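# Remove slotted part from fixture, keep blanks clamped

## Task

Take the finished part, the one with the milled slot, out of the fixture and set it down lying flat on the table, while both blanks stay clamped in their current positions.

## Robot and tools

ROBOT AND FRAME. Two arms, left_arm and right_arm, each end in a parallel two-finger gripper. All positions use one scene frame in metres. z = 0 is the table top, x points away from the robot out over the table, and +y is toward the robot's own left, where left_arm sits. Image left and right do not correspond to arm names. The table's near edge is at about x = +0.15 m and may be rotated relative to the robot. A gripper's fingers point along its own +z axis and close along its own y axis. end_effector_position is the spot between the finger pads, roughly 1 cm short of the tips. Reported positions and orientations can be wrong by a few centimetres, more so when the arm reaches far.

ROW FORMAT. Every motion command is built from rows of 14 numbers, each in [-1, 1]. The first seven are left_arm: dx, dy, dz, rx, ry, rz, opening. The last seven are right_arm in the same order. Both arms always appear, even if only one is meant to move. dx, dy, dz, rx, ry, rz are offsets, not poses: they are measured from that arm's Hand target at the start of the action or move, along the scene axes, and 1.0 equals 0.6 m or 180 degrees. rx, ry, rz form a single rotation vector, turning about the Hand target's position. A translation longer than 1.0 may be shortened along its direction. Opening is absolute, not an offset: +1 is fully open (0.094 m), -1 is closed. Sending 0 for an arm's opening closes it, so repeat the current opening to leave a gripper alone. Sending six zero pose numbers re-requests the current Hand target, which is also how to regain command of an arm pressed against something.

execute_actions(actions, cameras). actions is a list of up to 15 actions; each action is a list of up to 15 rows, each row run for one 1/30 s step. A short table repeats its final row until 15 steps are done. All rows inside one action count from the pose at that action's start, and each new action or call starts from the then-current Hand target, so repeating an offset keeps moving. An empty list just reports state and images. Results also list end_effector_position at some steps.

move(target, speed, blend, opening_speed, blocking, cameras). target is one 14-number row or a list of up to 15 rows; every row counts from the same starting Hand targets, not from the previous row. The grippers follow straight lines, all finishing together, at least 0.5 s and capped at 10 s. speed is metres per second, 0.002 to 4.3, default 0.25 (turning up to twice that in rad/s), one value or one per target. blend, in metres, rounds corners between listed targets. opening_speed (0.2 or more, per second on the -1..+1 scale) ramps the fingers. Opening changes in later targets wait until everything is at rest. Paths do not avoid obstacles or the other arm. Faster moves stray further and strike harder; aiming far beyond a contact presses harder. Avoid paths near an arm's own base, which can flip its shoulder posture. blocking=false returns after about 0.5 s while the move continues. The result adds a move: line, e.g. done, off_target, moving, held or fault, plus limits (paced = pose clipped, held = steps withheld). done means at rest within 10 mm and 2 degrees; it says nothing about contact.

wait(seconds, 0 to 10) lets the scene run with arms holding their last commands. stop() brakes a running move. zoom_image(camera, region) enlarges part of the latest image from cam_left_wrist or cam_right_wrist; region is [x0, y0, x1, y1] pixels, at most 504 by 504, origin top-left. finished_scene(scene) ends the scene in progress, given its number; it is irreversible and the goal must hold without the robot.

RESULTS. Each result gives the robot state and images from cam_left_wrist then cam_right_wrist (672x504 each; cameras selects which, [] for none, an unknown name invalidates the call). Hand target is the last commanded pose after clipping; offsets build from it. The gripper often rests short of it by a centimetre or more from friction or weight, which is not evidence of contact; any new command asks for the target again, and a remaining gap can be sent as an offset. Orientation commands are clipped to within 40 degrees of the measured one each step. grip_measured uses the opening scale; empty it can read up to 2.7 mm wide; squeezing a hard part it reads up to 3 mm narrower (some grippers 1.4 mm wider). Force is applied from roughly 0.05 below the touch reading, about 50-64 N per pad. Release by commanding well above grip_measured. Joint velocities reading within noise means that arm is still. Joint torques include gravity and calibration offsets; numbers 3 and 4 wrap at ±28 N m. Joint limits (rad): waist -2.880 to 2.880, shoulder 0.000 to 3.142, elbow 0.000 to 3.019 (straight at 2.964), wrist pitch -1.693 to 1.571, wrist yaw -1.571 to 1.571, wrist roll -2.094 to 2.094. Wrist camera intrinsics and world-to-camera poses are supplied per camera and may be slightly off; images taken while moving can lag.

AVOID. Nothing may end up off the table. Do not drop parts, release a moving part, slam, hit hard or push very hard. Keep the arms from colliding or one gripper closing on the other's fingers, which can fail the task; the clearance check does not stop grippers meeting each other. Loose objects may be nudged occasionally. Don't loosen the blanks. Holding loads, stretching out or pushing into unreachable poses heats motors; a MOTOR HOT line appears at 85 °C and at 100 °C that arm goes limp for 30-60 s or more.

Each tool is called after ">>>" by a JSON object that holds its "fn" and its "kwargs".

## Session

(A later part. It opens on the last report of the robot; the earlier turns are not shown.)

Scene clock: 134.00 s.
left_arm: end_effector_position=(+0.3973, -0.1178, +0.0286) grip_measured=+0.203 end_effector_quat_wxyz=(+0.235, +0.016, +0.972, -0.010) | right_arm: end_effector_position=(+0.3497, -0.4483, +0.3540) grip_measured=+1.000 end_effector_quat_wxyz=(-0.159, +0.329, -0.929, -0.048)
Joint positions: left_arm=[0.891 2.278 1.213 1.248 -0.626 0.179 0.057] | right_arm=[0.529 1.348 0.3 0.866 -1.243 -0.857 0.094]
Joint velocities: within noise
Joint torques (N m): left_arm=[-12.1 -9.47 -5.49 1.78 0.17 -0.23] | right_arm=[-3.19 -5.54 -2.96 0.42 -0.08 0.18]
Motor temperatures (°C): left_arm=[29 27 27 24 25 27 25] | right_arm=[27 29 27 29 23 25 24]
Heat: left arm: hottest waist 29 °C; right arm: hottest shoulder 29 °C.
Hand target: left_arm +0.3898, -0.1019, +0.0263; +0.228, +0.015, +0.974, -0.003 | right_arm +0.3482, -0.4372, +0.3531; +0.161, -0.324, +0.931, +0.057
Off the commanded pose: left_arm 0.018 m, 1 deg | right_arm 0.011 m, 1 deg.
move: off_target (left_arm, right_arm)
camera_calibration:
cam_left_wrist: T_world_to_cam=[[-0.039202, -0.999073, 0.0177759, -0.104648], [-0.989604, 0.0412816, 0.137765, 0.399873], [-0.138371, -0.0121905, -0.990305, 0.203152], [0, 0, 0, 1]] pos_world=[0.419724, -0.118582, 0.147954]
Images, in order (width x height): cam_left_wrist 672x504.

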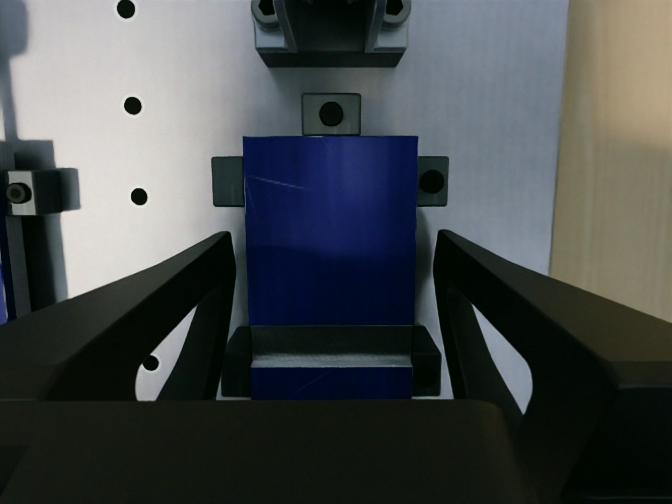

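>>> {"fn": "move", "kwargs": {"target": [0,0,0,0,0,0,-0.28,0,0,0,0,0,0,1], "opening_speed": 0.3, "cameras": ["cam_left_wrist"]}}

Scene clock: 137.43 s.
left_arm: end_effector_position=(+0.3973, -0.1171, +0.0287) grip_measured=+0.123 end_effector_quat_wxyz=(+0.235, +0.016, +0.972, -0.009) | right_arm: end_effector_position=(+0.3497, -0.4483, +0.3540) grip_measured=+1.000 end_effector_quat_wxyz=(-0.159, +0.329, -0.929, -0.048)
Joint positions: left_arm=[0.892 2.278 1.211 1.25 -0.625 0.179 0.053] | right_arm=[0.529 1.348 0.3 0.866 -1.243 -0.857 0.094]
Joint velocities: within noise
Joint torques (N m): left_arm=[-12.16 -6.95 -5.3 1.55 0.26 -0.27] | right_arm=[-3.31 -5.48 -2.97 0.42 -0.1 0.16]
Motor temperatures (°C): left_arm=[29 27 27 24 25 27 25] | right_arm=[27 29 27 29 23 25 24]
Heat: left arm: hottest waist 29 °C; right arm: hottest shoulder 29 °C.
Hand target: left_arm +0.3896, -0.1020, +0.0263; +0.228, +0.015, +0.974, -0.003 | right_arm +0.3482, -0.4372, +0.3531; +0.161, -0.324, +0.931, +0.057
Off the commanded pose: left_arm 0.017 m, 1 deg | right_arm 0.011 m, 1 deg.
move: off_target (left_arm, right_arm)
camera_calibration:
cam_left_wrist: T_world_to_cam=[[-0.038955, -0.999089, 0.0174223, -0.104007], [-0.989655, 0.0409847, 0.137487, 0.39976], [-0.138076, -0.0118863, -0.99035, 0.203164], [0, 0, 0, 1]] pos_world=[0.419625, -0.117882, 0.148054]
Images, in order (width x height): cam_left_wrist 672x504.

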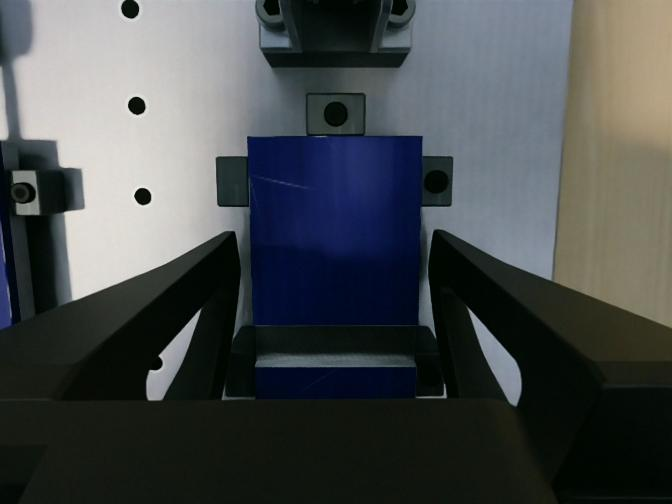

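>>> {"fn": "move", "kwargs": {"target": [[0,0,0,0,0,0,0.3,0,0,0,0,0,0,1],[0.004,-0.0108,0.026,0,0,0,0.3,0,0,0,0,0,0,1],[0.004,-0.0108,-0.0075,0,0,0,0.3,0,0,0,0,0,0,1]], "speed": 0.08, "cameras": ["cam_left_wrist"]}}

Scene clock: 150.70 s.
left_arm: end_effector_position=(+0.3968, -0.1161, +0.0293) grip_measured=+0.298 end_effector_quat_wxyz=(+0.234, +0.016, +0.972, -0.008) | right_arm: end_effector_position=(+0.3497, -0.4483, +0.3540) grip_measured=+1.000 end_effector_quat_wxyz=(-0.159, +0.329, -0.929, -0.048)
Joint positions: left_arm=[0.892 2.276 1.208 1.249 -0.628 0.179 0.061] | right_arm=[0.529 1.348 0.3 0.866 -1.243 -0.857 0.094]
Joint velocities: within noise
Joint torques (N m): left_arm=[-12.51 -6.65 -2.96 1.13 0.2 -0.27] | right_arm=[-3.19 -5.48 -3 0.4 -0.09 0.18]
Motor temperatures (°C): left_arm=[29 28 27 24 25 27 26] | right_arm=[27 29 27 29 23 25 24]
Heat: left arm: hottest waist 29 °C; right arm: hottest shoulder 29 °C.
Hand target: left_arm +0.3920, -0.1085, +0.0218; +0.228, +0.015, +0.974, -0.003 | right_arm +0.3482, -0.4372, +0.3531; +0.161, -0.324, +0.931, +0.057
Off the commanded pose: left_arm 0.012 m, 1 deg | right_arm 0.011 m, 1 deg.
move: off_target (left_arm, right_arm)
camera_calibration:
cam_left_wrist: T_world_to_cam=[[-0.038714, -0.999139, 0.0149445, -0.103058], [-0.989369, 0.040425, 0.139693, 0.398947], [-0.140177, -0.00937758, -0.990082, 0.204774], [0, 0, 0, 1]] pos_world=[0.419421, -0.117177, 0.148554]
Images, in order (width x height): cam_left_wrist 672x504.

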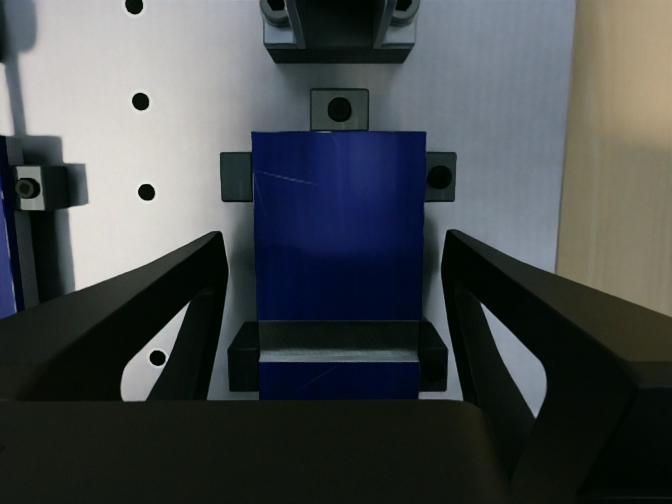

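>>> {"fn": "move", "kwargs": {"target": [[0.0133,-0.0017,0.03,0,0,0,0.2,0,0,0,0,0,0,1],[0.0095,-0.0017,0.0017,0,0,0,0.2,0,0,0,0,0,0,1]], "speed": 0.08, "cameras": ["cam_left_wrist"]}}

Scene clock: 154.83 s.
left_arm: end_effector_position=(+0.4021, -0.1164, +0.0299) grip_measured=+0.203 end_effector_quat_wxyz=(+0.234, +0.016, +0.972, -0.007) | right_arm: end_effector_position=(+0.3497, -0.4483, +0.3540) grip_measured=+1.000 end_effector_quat_wxyz=(-0.159, +0.329, -0.929, -0.048)
Joint positions: left_arm=[0.892 2.265 1.209 1.237 -0.63 0.179 0.057] | right_arm=[0.529 1.348 0.3 0.866 -1.243 -0.857 0.094]
Joint velocities: within noise
Joint torques (N m): left_arm=[-12.28 -7.94 -3.1 0.92 0.17 -0.23] | right_arm=[-3.31 -5.36 -3.06 0.39 -0.09 0.17]
Motor temperatures (°C): left_arm=[29 27 27 24 25 27 25] | right_arm=[27 29 27 29 23 25 24]
Heat: left arm: hottest waist 29 °C; right arm: hottest shoulder 29 °C.
Hand target: left_arm +0.3976, -0.1095, +0.0229; +0.228, +0.015, +0.974, -0.003 | right_arm +0.3482, -0.4372, +0.3531; +0.161, -0.324, +0.931, +0.057
Off the commanded pose: left_arm 0.011 m, 1 deg | right_arm 0.011 m, 1 deg.
move: off_target (left_arm, right_arm)
camera_calibration:
cam_left_wrist: T_world_to_cam=[[-0.03791, -0.999198, 0.0129251, -0.103403], [-0.989302, 0.0393517, 0.140477, 0.403939], [-0.140873, -0.0074613, -0.99, 0.206727], [0, 0, 0, 1]] pos_world=[0.42482, -0.117673, 0.149252]
Images, in order (width x height): cam_left_wrist 672x504.

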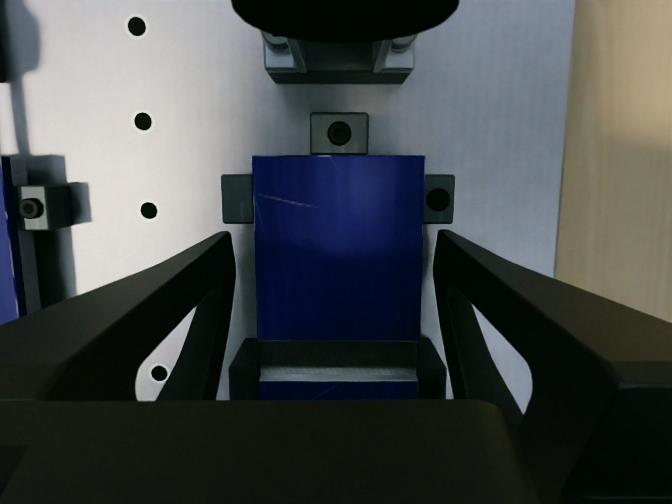

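>>> {"fn": "move", "kwargs": {"target": [0,0,0,0,0,0,-0.28,0,0,0,0,0,0,1], "opening_speed": 0.3, "cameras": ["cam_left_wrist"]}}

Scene clock: 158.23 s.
left_arm: end_effector_position=(+0.4021, -0.1167, +0.0300) grip_measured=-0.153 end_effector_quat_wxyz=(+0.234, +0.016, +0.972, -0.008) | right_arm: end_effector_position=(+0.3497, -0.4483, +0.3540) grip_measured=+1.000 end_effector_quat_wxyz=(-0.159, +0.329, -0.929, -0.048)
Joint positions: left_arm=[0.892 2.265 1.209 1.237 -0.628 0.179 0.04] | right_arm=[0.529 1.348 0.3 0.866 -1.243 -0.857 0.094]
Joint velocities: within noise
Joint torques (N m): left_arm=[-12.45 -7.65 -2.78 0.73 0.13 -0.28] | right_arm=[-3.14 -5.66 -2.95 0.46 -0.09 0.16]
Motor temperatures (°C): left_arm=[29 27 27 24 25 27 25] | right_arm=[27 29 27 29 23 25 24]
Heat: left arm: hottest waist 29 °C; right arm: hottest shoulder 29 °C.
Hand target: left_arm +0.3976, -0.1095, +0.0229; +0.228, +0.016, +0.974, -0.003 | right_arm +0.3482, -0.4372, +0.3531; +0.161, -0.324, +0.931, +0.057
Off the commanded pose: left_arm 0.011 m, 1 deg | right_arm 0.011 m, 1 deg.
move: off_target (left_arm, right_arm)
camera_calibration:
cam_left_wrist: T_world_to_cam=[[-0.0387676, -0.999142, 0.0145654, -0.10338], [-0.989309, 0.0404287, 0.140115, 0.404127], [-0.140584, -0.00897772, -0.990028, 0.206431], [0, 0, 0, 1]] pos_world=[0.42482, -0.117776, 0.149254]
Images, in order (width x height): cam_left_wrist 672x504.

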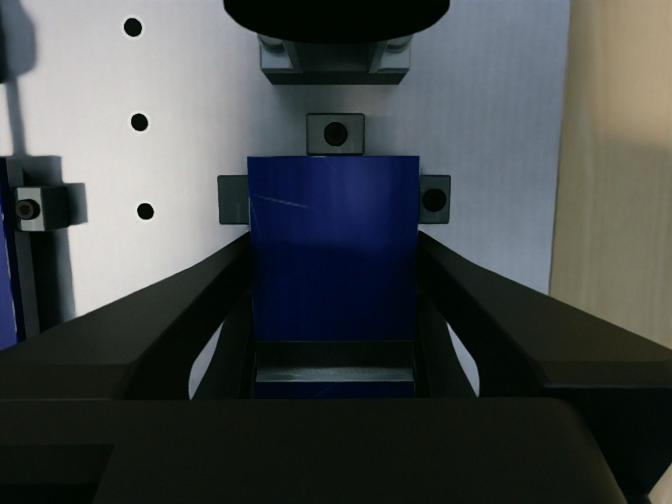

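>>> {"fn": "move", "kwargs": {"target": [-0.004,0,0.055,0,0,0,-0.28,0,0,0,0,0,0,1], "speed": 0.08, "cameras": ["cam_left_wrist"]}}

Scene clock: 161.17 s.
left_arm: end_effector_position=(+0.4014, -0.1158, +0.0449) grip_measured=-0.154 end_effector_quat_wxyz=(+0.231, +0.016, +0.973, -0.008) | right_arm: end_effector_position=(+0.3497, -0.4483, +0.3540) grip_measured=+1.000 end_effector_quat_wxyz=(-0.159, +0.329, -0.929, -0.048)
Joint positions: left_arm=[0.877 2.237 1.167 1.246 -0.643 0.179 0.04] | right_arm=[0.529 1.348 0.3 0.866 -1.243 -0.857 0.094]
Joint velocities: within noise
Joint torques (N m): left_arm=[-13.45 -9.7 -6.26 2.03 -0.49 -0.16] | right_arm=[-3.14 -5.25 -2.97 0.46 -0.1 0.17]
Motor temperatures (°C): left_arm=[29 27 27 24 25 27 26] | right_arm=[27 29 27 29 23 25 24]
Heat: left arm: hottest waist 29 °C; right arm: hottest shoulder 29 °C.
Hand target: left_arm +0.3953, -0.1095, +0.0559; +0.228, +0.015, +0.974, -0.003 | right_arm +0.3482, -0.4372, +0.3531; +0.161, -0.324, +0.931, +0.057
Off the commanded pose: left_arm 0.014 m, 1 deg | right_arm 0.011 m, 1 deg.
move: off_target (left_arm, right_arm)
camera_calibration:
cam_left_wrist: T_world_to_cam=[[-0.0396379, -0.999108, 0.0145305, -0.10242], [-0.988477, 0.0413339, 0.145619, 0.400759], [-0.14609, -0.00859103, -0.989234, 0.223333], [0, 0, 0, 1]] pos_world=[0.424708, -0.116975, 0.164058]
Images, in order (width x height): cam_left_wrist 672x504.

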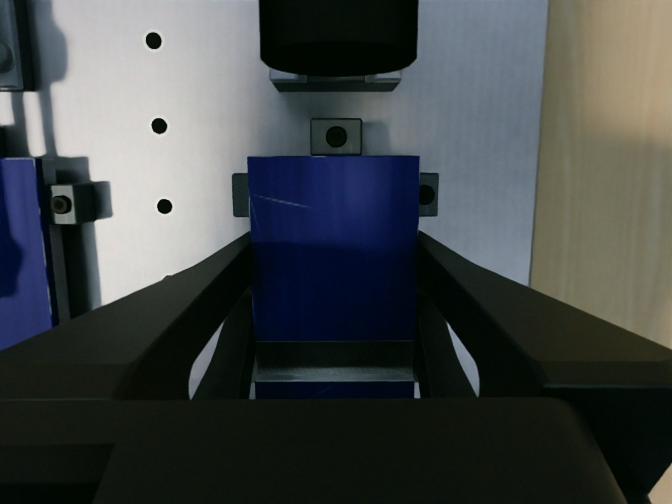

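>>> {"fn": "move", "kwargs": {"target": [[0,0,0.0235,0,0,0,-0.28,0,0,0,0,0,0,1],[-0.0972,0,0.1235,0,0,0,-0.28,0,0,0,0,0,0,1],[-0.0972,0.4325,0.1318,0,0,0,-0.28,0,0,0,0,0,0,1],[-0.0338,0.6325,0.1068,0,0,0,-0.28,0,0,0,0,0,0,1]], "speed": [0.1,0.15,0.3,0.25], "blend": [0.005,0.04,0.05,0], "cameras": ["cam_left_wrist"]}}

Scene clock: 170.57 s.
left_arm: end_effector_position=(+0.3656, +0.2675, +0.1157) grip_measured=-0.154 end_effector_quat_wxyz=(+0.212, +0.021, +0.977, -0.004) | right_arm: end_effector_position=(+0.3497, -0.4483, +0.3540) grip_measured=+1.000 end_effector_quat_wxyz=(-0.159, +0.329, -0.929, -0.048)
Joint positions: left_arm=[1.63 2 0.55 1.552 0.094 0.072 0.04] | right_arm=[0.529 1.348 0.3 0.866 -1.243 -0.857 0.094]
Joint velocities: within noise
Joint torques (N m): left_arm=[0.5 -8.94 -6.84 2.19 0.16 -0.32] | right_arm=[-3.14 -5.48 -2.93 0.39 -0.09 0.18]
Motor temperatures (°C): left_arm=[29 27 27 24 25 27 26] | right_arm=[27 29 27 29 23 25 24]
Heat: left arm: hottest waist 29 °C; right arm: hottest shoulder 29 °C.
Hand target: left_arm +0.3751, +0.2700, +0.1200; +0.228, +0.015, +0.974, -0.003 | right_arm +0.3482, -0.4372, +0.3531; +0.161, -0.324, +0.931, +0.057
Off the commanded pose: left_arm 0.011 m, 2 deg | right_arm 0.011 m, 1 deg.
joint sent to its limit (left arm) — joint 4 (wrist pitch), upper limit. The joint targets still meet the commanded pose.
move: off_target (left_arm, right_arm)
camera_calibration:
cam_left_wrist: T_world_to_cam=[[-0.0459791, -0.998927, 0.00555581, 0.281363], [-0.981713, 0.0462139, 0.184674, 0.330898], [-0.184732, 0.00303692, -0.982784, 0.301752], [0, 0, 0, 1]] pos_world=[0.393527, 0.264852, 0.233886]
Images, in order (width x height): cam_left_wrist 672x504.

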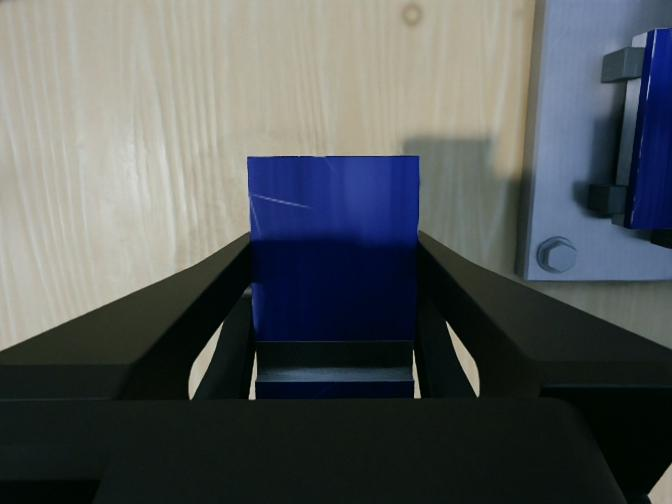

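>>> {"fn": "move", "kwargs": {"target": [0.0333,0,-0.14,0,-0.004,0,-0.28,0,0,0,0,0,0,1], "speed": 0.2, "cameras": ["cam_left_wrist"]}}

Scene clock: 174.60 s.
left_arm: end_effector_position=(+0.4045, +0.2758, +0.0388) grip_measured=-0.154 end_effector_quat_wxyz=(+0.244, +0.021, +0.970, +0.002) | right_arm: end_effector_position=(+0.3497, -0.4483, +0.3540) grip_measured=+1.000 end_effector_quat_wxyz=(-0.159, +0.329, -0.929, -0.048)
Joint positions: left_arm=[1.63 2.074 0.798 1.446 0.085 0.071 0.04] | right_arm=[0.529 1.348 0.3 0.866 -1.243 -0.857 0.094]
Joint velocities: within noise
Joint torques (N m): left_arm=[-0.44 -7.82 -5.76 1.35 0.03 -0.24] | right_arm=[-3.37 -5.19 -2.92 0.4 -0.09 0.17]
Motor temperatures (°C): left_arm=[29 27 28 24 25 27 26] | right_arm=[27 29 27 29 23 25 24]
Heat: left arm: hottest waist 29 °C; right arm: hottest shoulder 29 °C.
Hand target: left_arm +0.3951, +0.2699, +0.0360; +0.234, +0.016, +0.972, -0.003 | right_arm +0.3482, -0.4372, +0.3531; +0.161, -0.324, +0.931, +0.057
Off the commanded pose: left_arm 0.011 m, 2 deg | right_arm 0.011 m, 1 deg.
move: off_target (left_arm, right_arm)
camera_calibration:
cam_left_wrist: T_world_to_cam=[[-0.0444396, -0.998974, -0.00874797, 0.291848], [-0.991903, 0.0430789, 0.119465, 0.390471], [-0.118966, 0.0139861, -0.9928, 0.20408], [0, 0, 0, 1]] pos_world=[0.424558, 0.271873, 0.158516]
Images, in order (width x height): cam_left_wrist 672x504.

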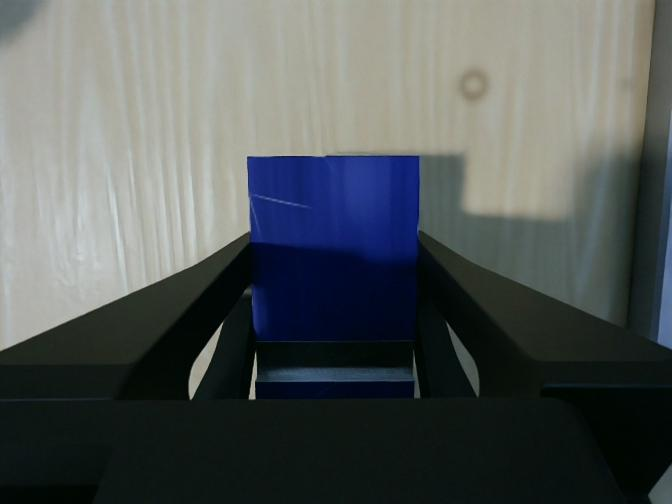

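>>> {"fn": "move", "kwargs": {"target": [0,0,-0.03,-0.006,0.005,0,-0.28,0,0,0,0,0,0,1], "speed": 0.06, "cameras": []}}

>>> {"fn": "move", "kwargs": {"target": [0,0,-0.009,0,0,0,-0.28,0,0,0,0,0,0,1], "speed": 0.04, "cameras": []}}

Scene clock: 177.83 s.
left_arm: end_effector_position=(+0.4061, +0.2744, +0.0212) grip_measured=-0.154 end_effector_quat_wxyz=(+0.237, +0.020, +0.971, -0.006) | right_arm: end_effector_position=(+0.3497, -0.4483, +0.3540) grip_measured=+1.000 end_effector_quat_wxyz=(-0.159, +0.329, -0.929, -0.048)
Joint positions: left_arm=[1.63 2.092 0.847 1.399 0.099 0.065 0.04] | right_arm=[0.529 1.348 0.3 0.866 -1.243 -0.857 0.094]
Joint velocities: within noise
Joint torques (N m): left_arm=[-0.56 -6.71 -5.76 1.09 0.25 -0.24] | right_arm=[-3.02 -5.3 -2.96 0.42 -0.1 0.19]
Motor temperatures (°C): left_arm=[29 27 28 24 25 27 26] | right_arm=[27 29 27 29 23 25 24]
Heat: left arm: hottest waist 29 °C; right arm: hottest shoulder 29 °C.
Hand target: left_arm +0.3951, +0.2700, +0.0180; +0.226, +0.013, +0.974, -0.012 | right_arm +0.3482, -0.4372, +0.3531; +0.161, -0.324, +0.931, +0.057
Off the commanded pose: left_arm 0.012 m, 2 deg | right_arm 0.011 m, 1 deg.
move: off_target (left_arm, right_arm)
No camera images: "cameras" was empty.

Scene clock: 178.63 s.
left_arm: end_effector_position=(+0.4063, +0.2746, +0.0160) grip_measured=-0.154 end_effector_quat_wxyz=(+0.237, +0.019, +0.971, -0.006) | right_arm: end_effector_position=(+0.3497, -0.4483, +0.3540) grip_measured=+1.000 end_effector_quat_wxyz=(-0.159, +0.329, -0.929, -0.048)
Joint positions: left_arm=[1.63 2.101 0.863 1.393 0.1 0.064 0.04] | right_arm=[0.529 1.348 0.3 0.866 -1.243 -0.857 0.094]
Joint velocities: within noise
Joint torques (N m): left_arm=[0.15 -7.53 -6.08 1.4 0.17 -0.23] | right_arm=[-3.19 -5.19 -2.99 0.46 -0.1 0.18]
Motor temperatures (°C): left_arm=[29 27 28 24 25 27 26] | right_arm=[27 29 27 29 23 25 24]
Heat: left arm: hottest waist 29 °C; right arm: hottest shoulder 29 °C.
Hand target: left_arm +0.3951, +0.2699, +0.0126; +0.226, +0.013, +0.974, -0.012 | right_arm +0.3482, -0.4372, +0.3531; +0.161, -0.324, +0.931, +0.057
Off the commanded pose: left_arm 0.013 m, 2 deg | right_arm 0.011 m, 1 deg.
move: off_target (left_arm, right_arm)
No camera images: "cameras" was empty.

>>> {"fn": "move", "kwargs": {"target": [0,0,-0.008,0,0,0,-0.28,0,0,0,0,0,0,1], "speed": 0.03, "cameras": ["cam_left_wrist"]}}

Scene clock: 180.20 s.
left_arm: end_effector_position=(+0.4064, +0.2749, +0.0112) grip_measured=-0.154 end_effector_quat_wxyz=(+0.237, +0.019, +0.971, -0.006) | right_arm: end_effector_position=(+0.3497, -0.4483, +0.3540) grip_measured=+1.000 end_effector_quat_wxyz=(-0.159, +0.329, -0.929, -0.048)
Joint positions: left_arm=[1.63 2.11 0.877 1.387 0.1 0.063 0.04] | right_arm=[0.529 1.348 0.3 0.866 -1.243 -0.857 0.094]
Joint velocities: within noise
Joint torques (N m): left_arm=[-0.44 -6.18 -5.64 1.07 0.17 -0.28] | right_arm=[-3.02 -5.19 -2.95 0.44 -0.1 0.17]
Motor temperatures (°C): left_arm=[29 27 28 24 25 27 26] | right_arm=[27 29 27 29 23 25 24]
Heat: left arm: hottest waist 29 °C; right arm: hottest shoulder 29 °C.
Hand target: left_arm +0.3950, +0.2699, +0.0078; +0.226, +0.013, +0.974, -0.012 | right_arm +0.3482, -0.4372, +0.3531; +0.161, -0.324, +0.931, +0.057
Off the commanded pose: left_arm 0.013 m, 2 deg | right_arm 0.011 m, 1 deg.
move: off_target (left_arm, right_arm)
camera_calibration:
cam_left_wrist: T_world_to_cam=[[-0.0440755, -0.998985, 0.00928063, 0.290419], [-0.99015, 0.0449176, 0.132613, 0.394324], [-0.132896, -0.00334421, -0.991124, 0.187293], [0, 0, 0, 1]] pos_world=[0.42813, 0.273038, 0.130642]
Images, in order (width x height): cam_left_wrist 672x504.

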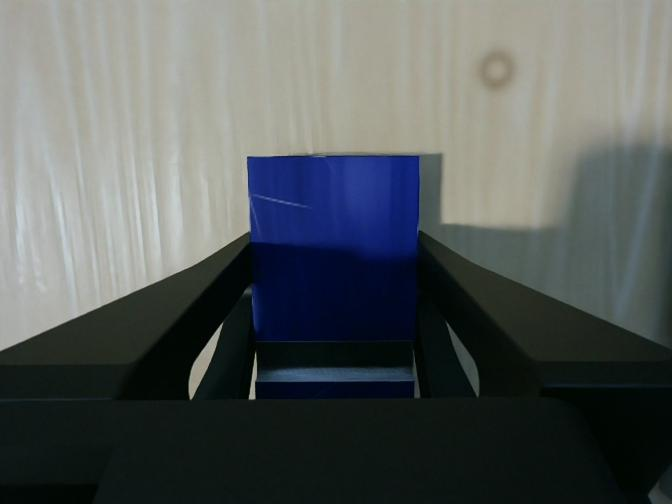

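>>> {"fn": "move", "kwargs": {"target": [0,0,-0.006,0,0,0,-0.28,0,0,0,0,0,0,1], "speed": 0.03, "cameras": ["cam_left_wrist"]}}

Scene clock: 182.13 s.
left_arm: end_effector_position=(+0.4067, +0.2750, +0.0096) grip_measured=-0.154 end_effector_quat_wxyz=(+0.238, +0.019, +0.971, -0.006) | right_arm: end_effector_position=(+0.3497, -0.4483, +0.3540) grip_measured=+1.000 end_effector_quat_wxyz=(-0.159, +0.329, -0.929, -0.048)
Joint positions: left_arm=[1.63 2.113 0.882 1.386 0.1 0.063 0.04] | right_arm=[0.529 1.348 0.3 0.866 -1.243 -0.857 0.094]
Joint velocities: within noise
Joint torques (N m): left_arm=[-0.56 -7.06 -5.34 1.02 0.14 -0.31] | right_arm=[-3.25 -5.48 -2.96 0.51 -0.09 0.17]
Motor temperatures (°C): left_arm=[29 27 28 24 25 27 26] | right_arm=[27 29 27 29 23 25 24]
Heat: left arm: hottest waist 29 °C; right arm: hottest shoulder 29 °C.
Hand target: left_arm +0.3950, +0.2699, +0.0043; +0.226, +0.013, +0.974, -0.012 | right_arm +0.3482, -0.4372, +0.3531; +0.161, -0.324, +0.931, +0.057
Off the commanded pose: left_arm 0.014 m, 2 deg | right_arm 0.011 m, 1 deg.
move: off_target (left_arm, right_arm)
camera_calibration:
cam_left_wrist: T_world_to_cam=[[-0.0441912, -0.998981, 0.00916469, 0.290605], [-0.990238, 0.0450147, 0.131917, 0.394819], [-0.132195, -0.00324564, -0.991218, 0.185518], [0, 0, 0, 1]] pos_world=[0.428332, 0.273139, 0.129142]
Images, in order (width x height): cam_left_wrist 672x504.

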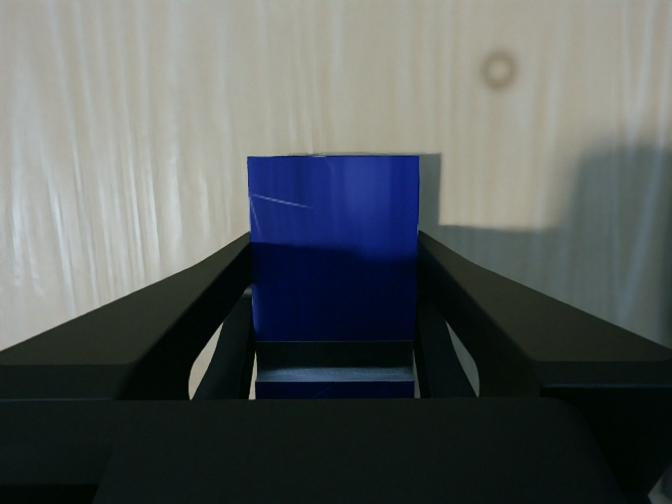

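>>> {"fn": "move", "kwargs": {"target": [0,0,-0.007,0,0,0,-0.28,0,0,0,0,0,0,1], "speed": 0.03, "cameras": ["cam_left_wrist"]}}

Scene clock: 183.90 s.
left_arm: end_effector_position=(+0.4071, +0.2750, +0.0091) grip_measured=-0.154 end_effector_quat_wxyz=(+0.238, +0.019, +0.971, -0.006) | right_arm: end_effector_position=(+0.3497, -0.4483, +0.3540) grip_measured=+1.000 end_effector_quat_wxyz=(-0.159, +0.329, -0.929, -0.048)
Joint positions: left_arm=[1.63 2.113 0.884 1.386 0.1 0.063 0.04] | right_arm=[0.529 1.348 0.3 0.866 -1.243 -0.857 0.094]
Joint velocities: within noise
Joint torques (N m): left_arm=[-0.15 -6.71 -4.46 1.02 0.12 -0.28] | right_arm=[-3.02 -5.6 -3 0.43 -0.09 0.16]
Motor temperatures (°C): left_arm=[29 27 28 24 25 27 26] | right_arm=[27 29 27 29 23 25 24]
Heat: left arm: hottest waist 29 °C; right arm: hottest shoulder 29 °C.
Hand target: left_arm +0.3952, +0.2699, +0.0000; +0.226, +0.013, +0.974, -0.012 | right_arm +0.3482, -0.4372, +0.3531; +0.161, -0.324, +0.931, +0.057
Off the commanded pose: left_arm 0.016 m, 2 deg | right_arm 0.011 m, 1 deg.
move: off_target (left_arm, right_arm)
camera_calibration:
cam_left_wrist: T_world_to_cam=[[-0.0442057, -0.998981, 0.0091115, 0.290732], [-0.990398, 0.0450181, 0.130713, 0.395304], [-0.13099, -0.00324575, -0.991378, 0.184552], [0, 0, 0, 1]] pos_world=[0.428534, 0.273239, 0.128641]
Images, in order (width x height): cam_left_wrist 672x504.

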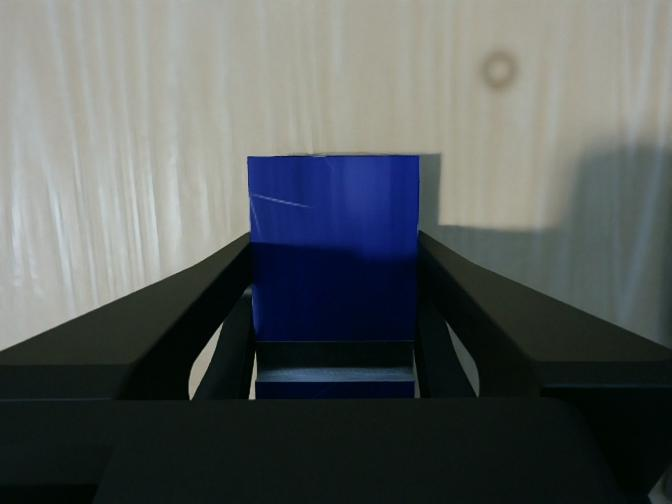

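>>> {"fn": "move", "kwargs": {"target": [[0,0,0.003,0,0,0,0.02,0,0,0,0,0,0,1]], "opening_speed": 0.5, "speed": 0.05, "cameras": []}}

>>> {"fn": "move", "kwargs": {"target": [0,0,0.22,0,0,0,0.02,0,0,0,0,0,0,1], "speed": 0.2, "cameras": ["cam_left_wrist"]}}

Scene clock: 186.13 s.
left_arm: end_effector_position=(+0.4070, +0.2728, +0.0090) grip_measured=+0.016 end_effector_quat_wxyz=(+0.238, +0.020, +0.971, -0.009) | right_arm: end_effector_position=(+0.3497, -0.4483, +0.3540) grip_measured=+1.000 end_effector_quat_wxyz=(-0.159, +0.329, -0.929, -0.048)
Joint positions: left_arm=[1.627 2.114 0.884 1.386 0.103 0.063 0.048] | right_arm=[0.529 1.348 0.3 0.866 -1.243 -0.857 0.094]
Joint velocities: within noise
Joint torques (N m): left_arm=[0.26 -7 -4.77 1.13 0.07 -0.2] | right_arm=[-3.25 -5.25 -2.97 0.42 -0.11 0.17]
Motor temperatures (°C): left_arm=[29 27 28 24 25 27 26] | right_arm=[27 29 27 29 23 25 24]
Heat: left arm: hottest waist 29 °C; right arm: hottest shoulder 29 °C.
Hand target: left_arm +0.3951, +0.2701, +0.0018; +0.226, +0.013, +0.974, -0.012 | right_arm +0.3482, -0.4372, +0.3531; +0.161, -0.324, +0.931, +0.057
Off the commanded pose: left_arm 0.014 m, 2 deg | right_arm 0.011 m, 1 deg.
move: off_target (left_arm, right_arm)
No camera images: "cameras" was empty.

Scene clock: 187.40 s.
left_arm: end_effector_position=(+0.3992, +0.2642, +0.1220) grip_measured=+0.017 end_effector_quat_wxyz=(+0.229, +0.020, +0.973, -0.016) | right_arm: end_effector_position=(+0.3497, -0.4483, +0.3540) grip_measured=+1.000 end_effector_quat_wxyz=(-0.159, +0.329, -0.929, -0.048)
Joint positions: left_arm=[1.628 1.907 0.553 1.49 0.116 0.062 0.048] | right_arm=[0.529 1.348 0.3 0.866 -1.243 -0.857 0.094]
Joint velocities: within noise
Joint torques (N m): left_arm=[0.91 -10.11 -8.99 2.09 0.19 -0.28] | right_arm=[-3.02 -5.13 -3 0.4 -0.09 0.15]
Motor temperatures (°C): left_arm=[29 27 28 24 25 27 26] | right_arm=[27 29 27 29 23 25 24]
Heat: left arm: hottest waist 29 °C; right arm: hottest shoulder 29 °C.
Hand target: left_arm +0.3949, +0.2700, +0.1338; +0.226, +0.013, +0.974, -0.012 | right_arm +0.3482, -0.4372, +0.3531; +0.161, -0.324, +0.931, +0.057
Off the commanded pose: left_arm 0.014 m, 1 deg | right_arm 0.011 m, 1 deg.
move: off_target (left_arm, right_arm)
camera_calibration:
cam_left_wrist: T_world_to_cam=[[-0.049378, -0.99838, 0.0282753, 0.27805], [-0.987427, 0.0530535, 0.148906, 0.367749], [-0.150164, -0.0205671, -0.988447, 0.307245], [0, 0, 0, 1]] pos_world=[0.422992, 0.264408, 0.241074]
Images, in order (width x height): cam_left_wrist 672x504.

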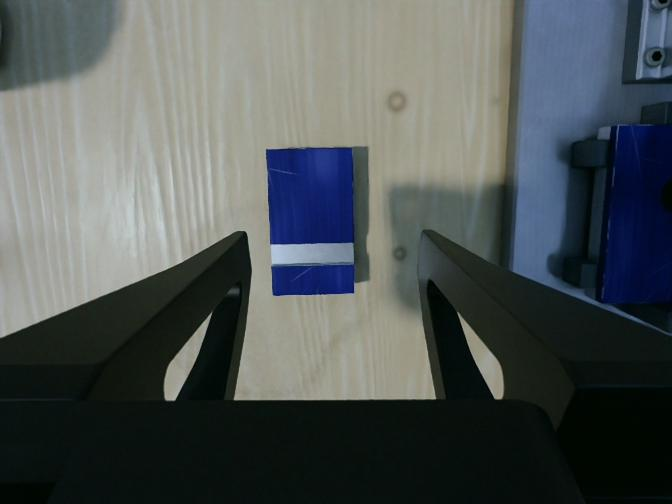

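>>> {"fn": "finished_scene", "kwargs": {"scene": 2}}

The scene is finished: the task was done.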